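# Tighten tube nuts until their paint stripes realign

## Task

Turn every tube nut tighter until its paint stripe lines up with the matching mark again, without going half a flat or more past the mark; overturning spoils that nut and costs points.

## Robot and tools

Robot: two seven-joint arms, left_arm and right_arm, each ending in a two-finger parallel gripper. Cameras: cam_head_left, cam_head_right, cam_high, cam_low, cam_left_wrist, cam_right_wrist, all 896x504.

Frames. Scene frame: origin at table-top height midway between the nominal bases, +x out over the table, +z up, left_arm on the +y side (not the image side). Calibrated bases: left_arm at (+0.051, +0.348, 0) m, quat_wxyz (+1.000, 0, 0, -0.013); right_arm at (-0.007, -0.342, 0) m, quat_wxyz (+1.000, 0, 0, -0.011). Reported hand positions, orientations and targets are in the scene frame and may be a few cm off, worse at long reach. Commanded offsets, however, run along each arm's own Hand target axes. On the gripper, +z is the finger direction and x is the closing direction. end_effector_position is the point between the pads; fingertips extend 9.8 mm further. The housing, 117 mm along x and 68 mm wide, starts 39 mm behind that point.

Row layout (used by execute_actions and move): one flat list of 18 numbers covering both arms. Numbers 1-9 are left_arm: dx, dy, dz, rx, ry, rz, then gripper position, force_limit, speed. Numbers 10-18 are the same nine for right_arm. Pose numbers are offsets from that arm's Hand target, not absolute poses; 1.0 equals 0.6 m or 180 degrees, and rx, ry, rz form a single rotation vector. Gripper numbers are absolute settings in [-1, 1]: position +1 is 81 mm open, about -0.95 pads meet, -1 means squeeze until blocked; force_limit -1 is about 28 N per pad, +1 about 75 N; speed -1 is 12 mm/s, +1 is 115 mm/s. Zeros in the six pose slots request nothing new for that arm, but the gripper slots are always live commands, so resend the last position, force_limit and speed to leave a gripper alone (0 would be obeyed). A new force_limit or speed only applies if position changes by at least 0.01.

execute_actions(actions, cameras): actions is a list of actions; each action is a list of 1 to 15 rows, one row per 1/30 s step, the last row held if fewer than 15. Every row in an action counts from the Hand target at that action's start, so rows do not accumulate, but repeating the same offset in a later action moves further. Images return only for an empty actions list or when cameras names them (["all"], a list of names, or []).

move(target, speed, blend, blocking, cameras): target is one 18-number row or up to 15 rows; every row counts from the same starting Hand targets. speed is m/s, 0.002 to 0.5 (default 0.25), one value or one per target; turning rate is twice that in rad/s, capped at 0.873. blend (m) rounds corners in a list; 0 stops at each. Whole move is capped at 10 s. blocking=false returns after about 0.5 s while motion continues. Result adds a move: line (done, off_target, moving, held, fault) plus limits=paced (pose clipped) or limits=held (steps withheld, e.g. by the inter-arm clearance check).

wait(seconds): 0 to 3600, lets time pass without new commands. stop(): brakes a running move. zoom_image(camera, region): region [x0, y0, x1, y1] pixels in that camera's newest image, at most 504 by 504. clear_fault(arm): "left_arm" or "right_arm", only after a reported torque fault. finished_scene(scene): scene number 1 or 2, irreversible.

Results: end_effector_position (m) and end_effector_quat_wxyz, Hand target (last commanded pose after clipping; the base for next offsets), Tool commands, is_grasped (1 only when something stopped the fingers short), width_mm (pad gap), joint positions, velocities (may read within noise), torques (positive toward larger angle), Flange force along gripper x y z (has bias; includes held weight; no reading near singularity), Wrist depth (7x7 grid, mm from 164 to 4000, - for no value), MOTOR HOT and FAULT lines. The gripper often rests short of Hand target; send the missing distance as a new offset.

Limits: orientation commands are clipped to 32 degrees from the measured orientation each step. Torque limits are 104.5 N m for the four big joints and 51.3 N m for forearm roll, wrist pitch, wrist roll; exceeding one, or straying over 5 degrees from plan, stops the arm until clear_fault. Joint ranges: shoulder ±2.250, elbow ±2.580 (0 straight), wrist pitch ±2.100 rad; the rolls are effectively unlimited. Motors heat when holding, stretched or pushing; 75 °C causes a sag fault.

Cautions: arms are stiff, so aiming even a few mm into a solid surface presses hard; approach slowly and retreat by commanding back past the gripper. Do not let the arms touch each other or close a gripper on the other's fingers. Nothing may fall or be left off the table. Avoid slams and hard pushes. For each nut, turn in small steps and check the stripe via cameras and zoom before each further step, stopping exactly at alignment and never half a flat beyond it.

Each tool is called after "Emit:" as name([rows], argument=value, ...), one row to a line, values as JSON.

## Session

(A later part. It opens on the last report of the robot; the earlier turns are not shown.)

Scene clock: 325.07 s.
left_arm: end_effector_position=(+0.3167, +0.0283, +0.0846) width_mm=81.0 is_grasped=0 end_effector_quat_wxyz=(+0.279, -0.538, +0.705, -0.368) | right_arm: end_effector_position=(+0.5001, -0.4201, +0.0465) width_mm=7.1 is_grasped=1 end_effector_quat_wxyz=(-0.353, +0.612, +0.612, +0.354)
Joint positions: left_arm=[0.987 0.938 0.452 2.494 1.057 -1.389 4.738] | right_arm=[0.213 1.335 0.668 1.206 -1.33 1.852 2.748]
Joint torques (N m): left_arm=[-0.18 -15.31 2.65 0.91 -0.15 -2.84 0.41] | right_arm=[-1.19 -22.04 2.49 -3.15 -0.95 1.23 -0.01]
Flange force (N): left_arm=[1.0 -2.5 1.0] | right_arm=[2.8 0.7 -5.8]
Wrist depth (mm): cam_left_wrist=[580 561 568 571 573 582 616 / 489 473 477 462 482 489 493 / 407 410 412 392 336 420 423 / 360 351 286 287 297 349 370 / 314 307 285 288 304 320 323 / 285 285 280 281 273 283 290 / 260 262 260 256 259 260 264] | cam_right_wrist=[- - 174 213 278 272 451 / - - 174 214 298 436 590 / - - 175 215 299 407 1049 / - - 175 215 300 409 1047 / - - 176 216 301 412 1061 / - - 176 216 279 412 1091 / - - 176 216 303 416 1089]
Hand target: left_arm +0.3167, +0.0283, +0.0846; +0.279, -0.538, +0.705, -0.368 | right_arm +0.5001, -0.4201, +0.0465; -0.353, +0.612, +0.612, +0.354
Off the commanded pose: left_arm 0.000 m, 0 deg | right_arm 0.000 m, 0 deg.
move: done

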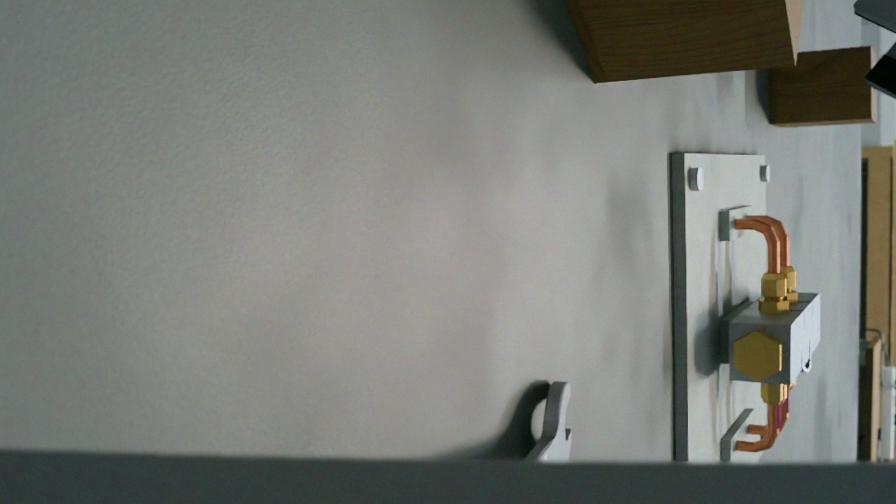

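Emit:
move(target=[0,0,0,0,0,0,1,1,1,0,0,0,0,0,0,-0.45,-1,-1], cameras=["cam_head_right","cam_right_wrist"])

Emit:
zoom_image(camera="cam_head_right", region=[620, 260, 800, 380])

Scene clock: 326.80 s.
left_arm: end_effector_position=(+0.3167, +0.0283, +0.0846) width_mm=81.0 is_grasped=0 end_effector_quat_wxyz=(+0.279, -0.538, +0.705, -0.368) | right_arm: end_effector_position=(+0.5001, -0.4201, +0.0465) width_mm=20.8 is_grasped=0 end_effector_quat_wxyz=(-0.353, +0.612, +0.612, +0.354)
Joint positions: left_arm=[0.987 0.938 0.452 2.494 1.057 -1.389 4.738] | right_arm=[0.213 1.335 0.668 1.206 -1.33 1.852 2.748]
Joint torques (N m): left_arm=[-0.26 -15.34 2.6 0.97 -0.2 -2.84 0.47] | right_arm=[-0.59 -24.52 1.95 -3.31 -1.56 2.87 0.02]
Flange force (N): left_arm=[1.6 -2.5 0.8] | right_arm=[-1.0 1.0 -2.3]
Wrist depth (mm): cam_left_wrist=[581 560 564 569 575 582 613 / 488 472 476 463 480 487 494 / 408 410 411 390 335 421 422 / 359 352 285 286 297 348 371 / 315 308 285 289 304 319 323 / 285 286 280 280 273 283 290 / 260 261 260 256 259 260 264] | cam_right_wrist=[- - 173 212 278 272 270 / - - 174 213 296 434 592 / - - 174 213 297 404 1036 / - - 174 214 298 407 1046 / - - 174 214 299 409 1054 / - - 175 215 278 410 1071 / - - 175 204 301 412 1073]
Hand target: left_arm +0.3167, +0.0283, +0.0846; +0.279, -0.538, +0.705, -0.368 | right_arm +0.5001, -0.4201, +0.0465; -0.353, +0.612, +0.612, +0.354
Off the commanded pose: left_arm 0.000 m, 0 deg | right_arm 0.000 m, 0 deg.
move: done

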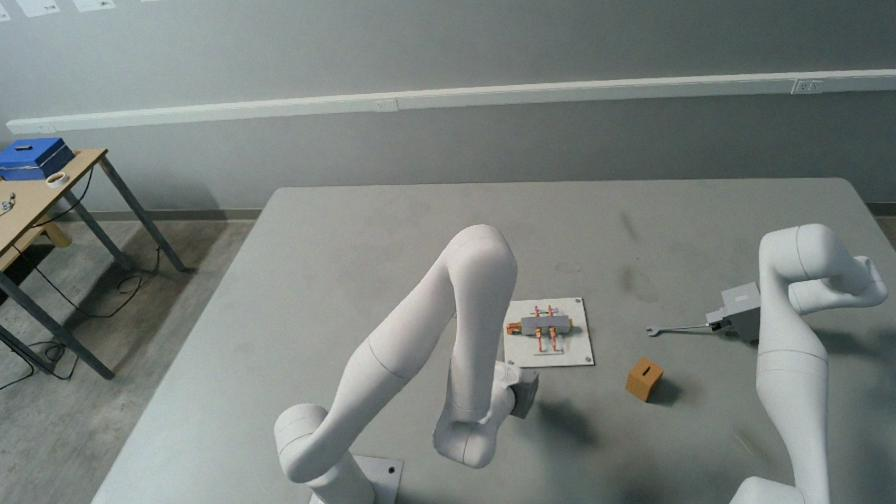

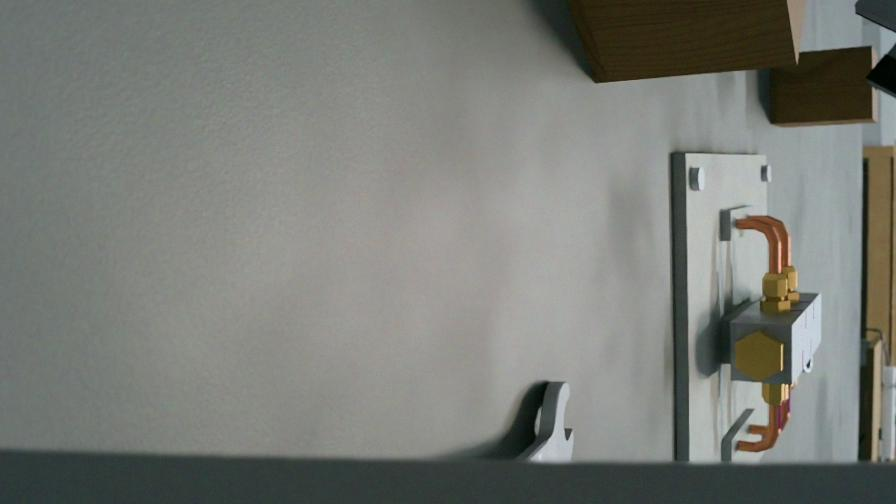

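Scaled by 2.800 from the camera's image (finer frame: 1280x720).

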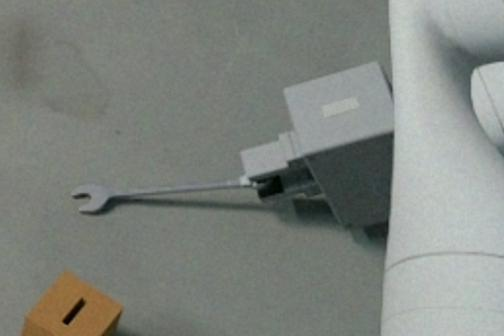

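Emit:
move(target=[0,0,0,0,0,0,1,1,1,0,0,0,0,0,0,0.15,-1,-1], cameras=["cam_head_right","cam_right_wrist"])

Emit:
zoom_image(camera="cam_head_right", region=[620, 260, 800, 380])

Scene clock: 329.47 s.
left_arm: end_effector_position=(+0.3167, +0.0283, +0.0846) width_mm=81.0 is_grasped=0 end_effector_quat_wxyz=(+0.279, -0.538, +0.705, -0.368) | right_arm: end_effector_position=(+0.5001, -0.4201, +0.0465) width_mm=45.7 is_grasped=0 end_effector_quat_wxyz=(-0.353, +0.612, +0.612, +0.354)
Joint positions: left_arm=[0.987 0.938 0.452 2.494 1.057 -1.389 4.738] | right_arm=[0.213 1.335 0.668 1.206 -1.33 1.852 2.748]
Joint torques (N m): left_arm=[-0.25 -15.26 2.65 0.91 -0.15 -2.8 0.44] | right_arm=[-0.62 -24.52 1.99 -3.35 -1.58 2.86 0.02]
Flange force (N): left_arm=[1.2 -2.5 0.8] | right_arm=[-1.0 0.8 -2.3]
Wrist depth (mm): cam_left_wrist=[581 564 566 569 577 582 613 / 486 473 479 464 481 488 493 / 408 409 413 390 336 419 424 / 359 352 286 287 298 348 370 / 315 307 285 289 304 319 324 / 284 286 279 280 273 283 290 / 261 261 260 256 260 260 265] | cam_right_wrist=[- - 173 212 279 272 270 / - - 174 213 296 433 591 / - - 174 213 297 404 1041 / - - 174 214 299 407 1046 / - - 175 214 299 409 1047 / - - 175 215 300 411 1064 / - - 175 205 301 412 1080]
Hand target: left_arm +0.3167, +0.0283, +0.0846; +0.279, -0.538, +0.705, -0.368 | right_arm +0.5001, -0.4201, +0.0465; -0.353, +0.612, +0.612, +0.354
Off the commanded pose: left_arm 0.000 m, 0 deg | right_arm 0.000 m, 0 deg.
move: done

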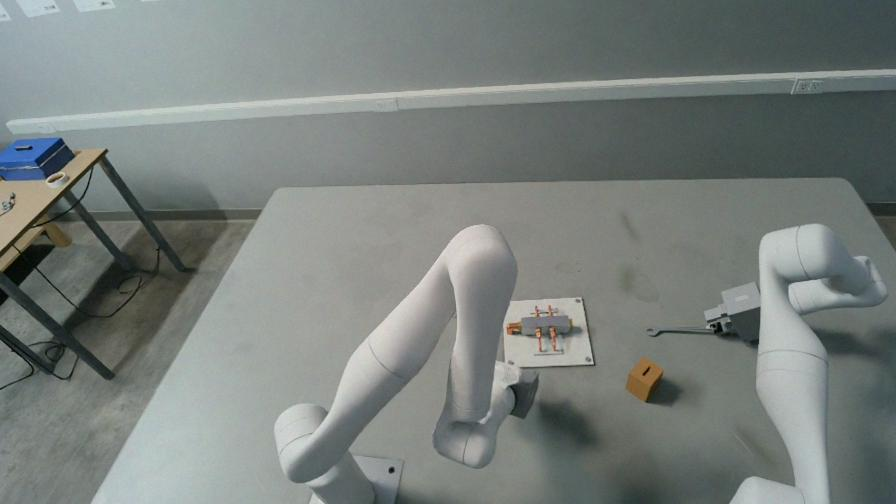

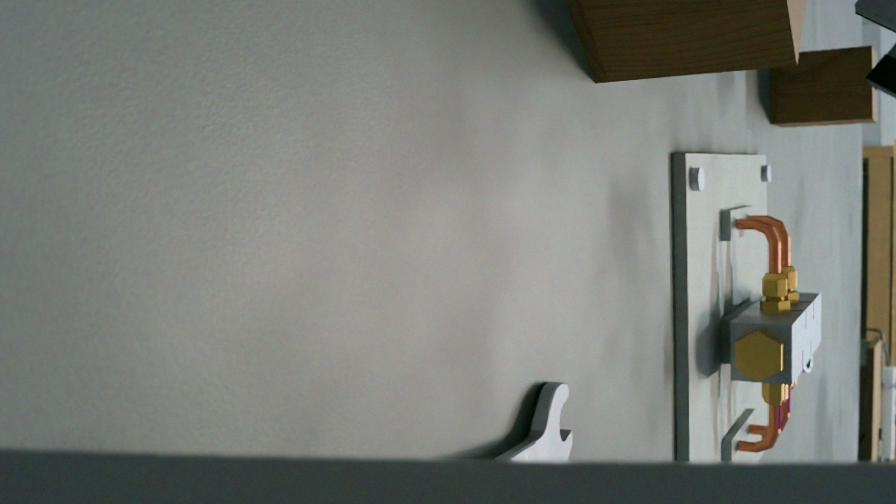

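Scaled by 2.800 from the camera's image (finer frame: 1280x720).

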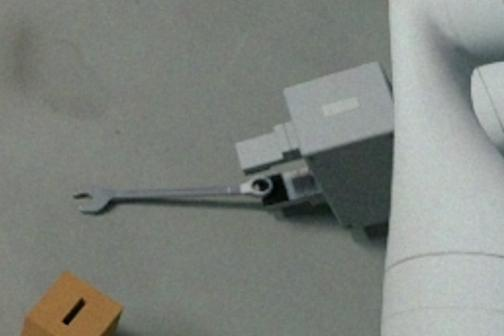

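Emit:
move(target=[0,0,0,0,0,0,1,1,1,-0.0087,0,0.005,0,0,0,0.15,-1,-1], speed=0.03)

Scene clock: 330.33 s.
left_arm: end_effector_position=(+0.3167, +0.0283, +0.0846) width_mm=81.0 is_grasped=0 end_effector_quat_wxyz=(+0.279, -0.538, +0.705, -0.368) | right_arm: end_effector_position=(+0.5001, -0.4201, +0.0405) width_mm=45.7 is_grasped=0 end_effector_quat_wxyz=(-0.353, +0.612, +0.612, +0.354)
Joint positions: left_arm=[0.987 0.938 0.452 2.494 1.057 -1.389 4.738] | right_arm=[0.215 1.346 0.665 1.201 -1.333 1.847 2.752]
Joint torques (N m): left_arm=[-0.24 -15.37 2.56 0.9 -0.16 -2.82 0.44] | right_arm=[-0.6 -24.56 1.94 -3.3 -1.59 2.85 0.01]
Flange force (N): left_arm=[1.2 -2.3 0.8] | right_arm=[-1.0 0.8 -2.3]
Wrist depth (mm): cam_left_wrist=[580 563 565 568 574 580 616 / 489 474 476 464 483 489 493 / 409 409 412 391 335 418 424 / 359 352 286 287 297 348 371 / 314 307 285 289 303 320 324 / 285 285 280 280 273 283 290 / 260 262 260 256 259 260 264] | cam_right_wrist=[- - 177 198 275 273 266 / - - 178 210 276 403 601 / - - 178 210 276 386 962 / - - 178 211 278 388 974 / - - 179 211 258 392 978 / - - 171 200 260 394 2368 / - - - 200 260 397 1011]
Hand target: left_arm +0.3167, +0.0283, +0.0846; +0.279, -0.538, +0.705, -0.368 | right_arm +0.5001, -0.4201, +0.0405; -0.353, +0.612, +0.612, +0.354
Off the commanded pose: left_arm 0.000 m, 0 deg | right_arm 0.000 m, 0 deg.
move: done

Emit:
move(target=[0,0,0,0,0,0,1,1,1,-0.0043,0,0.0025,0,0,0,0.15,-1,-1], speed=0.02)

Emit:
move(target=[0,0,0,0,0,0,1,1,1,0,0,-0.09,0,0,0,0.15,-1,-1], speed=0.04, cameras=["cam_head_right","cam_right_wrist"])

Emit:
zoom_image(camera="cam_head_right", region=[620, 260, 800, 380])

Scene clock: 331.23 s.
left_arm: end_effector_position=(+0.3167, +0.0283, +0.0846) width_mm=81.0 is_grasped=0 end_effector_quat_wxyz=(+0.279, -0.538, +0.705, -0.368) | right_arm: end_effector_position=(+0.5001, -0.4201, +0.0375) width_mm=45.7 is_grasped=0 end_effector_quat_wxyz=(-0.353, +0.612, +0.612, +0.354)
Joint positions: left_arm=[0.987 0.938 0.452 2.494 1.057 -1.389 4.738] | right_arm=[0.216 1.351 0.664 1.199 -1.335 1.844 2.754]
Joint torques (N m): left_arm=[-0.22 -15.31 2.59 0.9 -0.15 -2.79 0.4] | right_arm=[-0.59 -24.55 1.96 -3.23 -1.55 2.86 0.01]
Flange force (N): left_arm=[1.0 -2.3 0.8] | right_arm=[-1.1 1.0 -2.4]
Wrist depth (mm): cam_left_wrist=[584 566 564 568 572 580 616 / 489 474 475 462 481 488 494 / 407 410 412 390 335 420 423 / 359 352 286 287 297 348 370 / 315 306 285 289 304 319 324 / 285 286 279 280 273 283 290 / 260 261 260 256 259 260 264] | cam_right_wrist=[- - - 201 265 273 262 / - - - 202 266 388 591 / - - - 202 266 386 929 / - - - 203 267 407 934 / - - - 203 268 409 940 / - - - 204 253 412 1326 / - - - 193 270 413 969]
Hand target: left_arm +0.3167, +0.0283, +0.0846; +0.279, -0.538, +0.705, -0.368 | right_arm +0.5001, -0.4201, +0.0375; -0.353, +0.612, +0.612, +0.354
Off the commanded pose: left_arm 0.000 m, 0 deg | right_arm 0.000 m, 0 deg.
move: done

Scene clock: 332.83 s.
left_arm: end_effector_position=(+0.3167, +0.0283, +0.0846) width_mm=81.0 is_grasped=0 end_effector_quat_wxyz=(+0.279, -0.538, +0.705, -0.368) | right_arm: end_effector_position=(+0.5001, -0.4669, +0.0645) width_mm=45.7 is_grasped=0 end_effector_quat_wxyz=(-0.353, +0.612, +0.612, +0.354)
Joint positions: left_arm=[0.987 0.938 0.452 2.494 1.057 -1.389 4.738] | right_arm=[0.302 1.345 0.684 1.08 -1.305 1.925 2.698]
Joint torques (N m): left_arm=[-0.23 -15.32 2.6 0.91 -0.19 -2.79 0.38] | right_arm=[-0.61 -25.11 1.86 -3.74 -1.65 2.76 0.01]
Flange force (N): left_arm=[1.1 -2.2 0.7] | right_arm=[-0.9 0.8 -2.4]
Wrist depth (mm): cam_left_wrist=[582 564 563 569 571 582 614 / 488 472 478 463 483 486 493 / 410 410 413 390 336 420 423 / 359 352 286 287 296 349 371 / 314 308 285 289 304 320 324 / 285 285 279 281 273 283 290 / 260 261 260 256 260 260 264] | cam_right_wrist=[- 171 201 244 314 310 507 / - 171 201 244 334 472 631 / - 171 201 245 336 500 1261 / - 172 202 245 336 499 1270 / - 172 202 246 338 466 1290 / - 172 203 247 338 504 1298 / - 173 194 247 339 507 1300]
Hand target: left_arm +0.3167, +0.0283, +0.0846; +0.279, -0.538, +0.705, -0.368 | right_arm +0.5001, -0.4669, +0.0645; -0.353, +0.612, +0.612, +0.354
Off the commanded pose: left_arm 0.000 m, 0 deg | right_arm 0.000 m, 0 deg.
move: done

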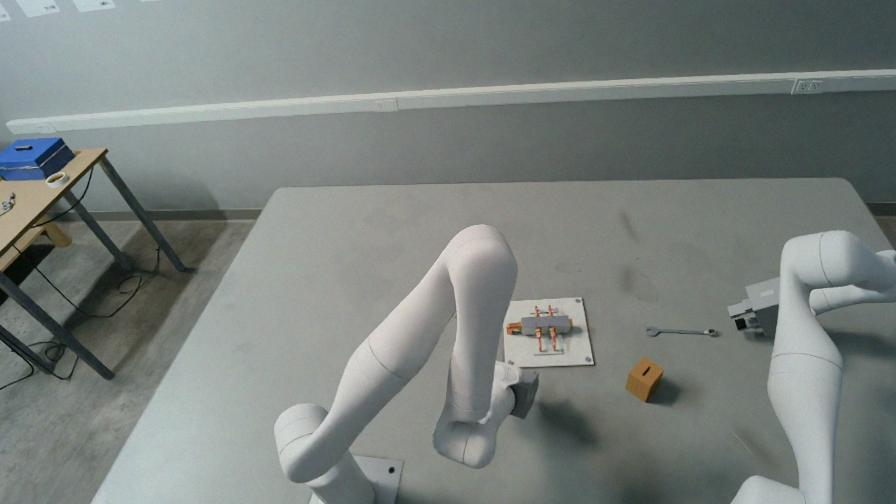

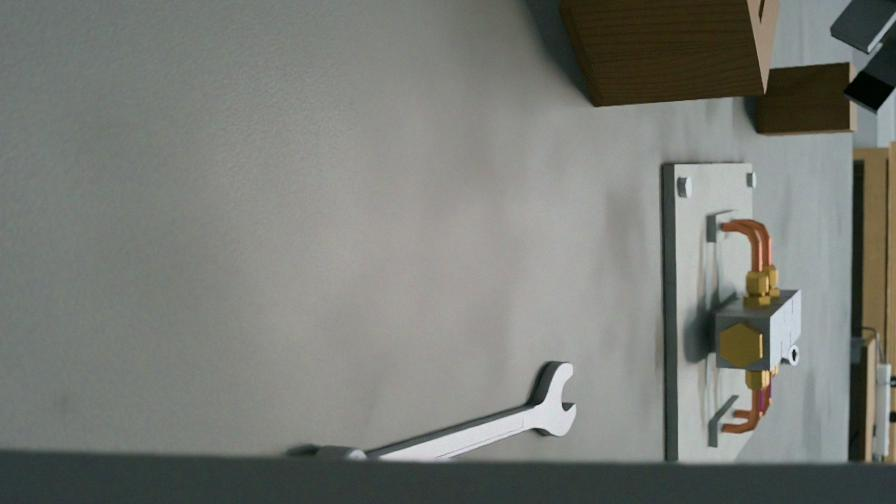

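Scaled by 2.800 from the camera's image (finer frame: 1280x720).

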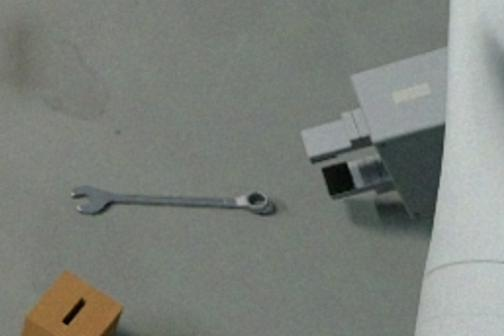

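Emit:
finished_scene(scene=2)

The scene is finished: the task was done.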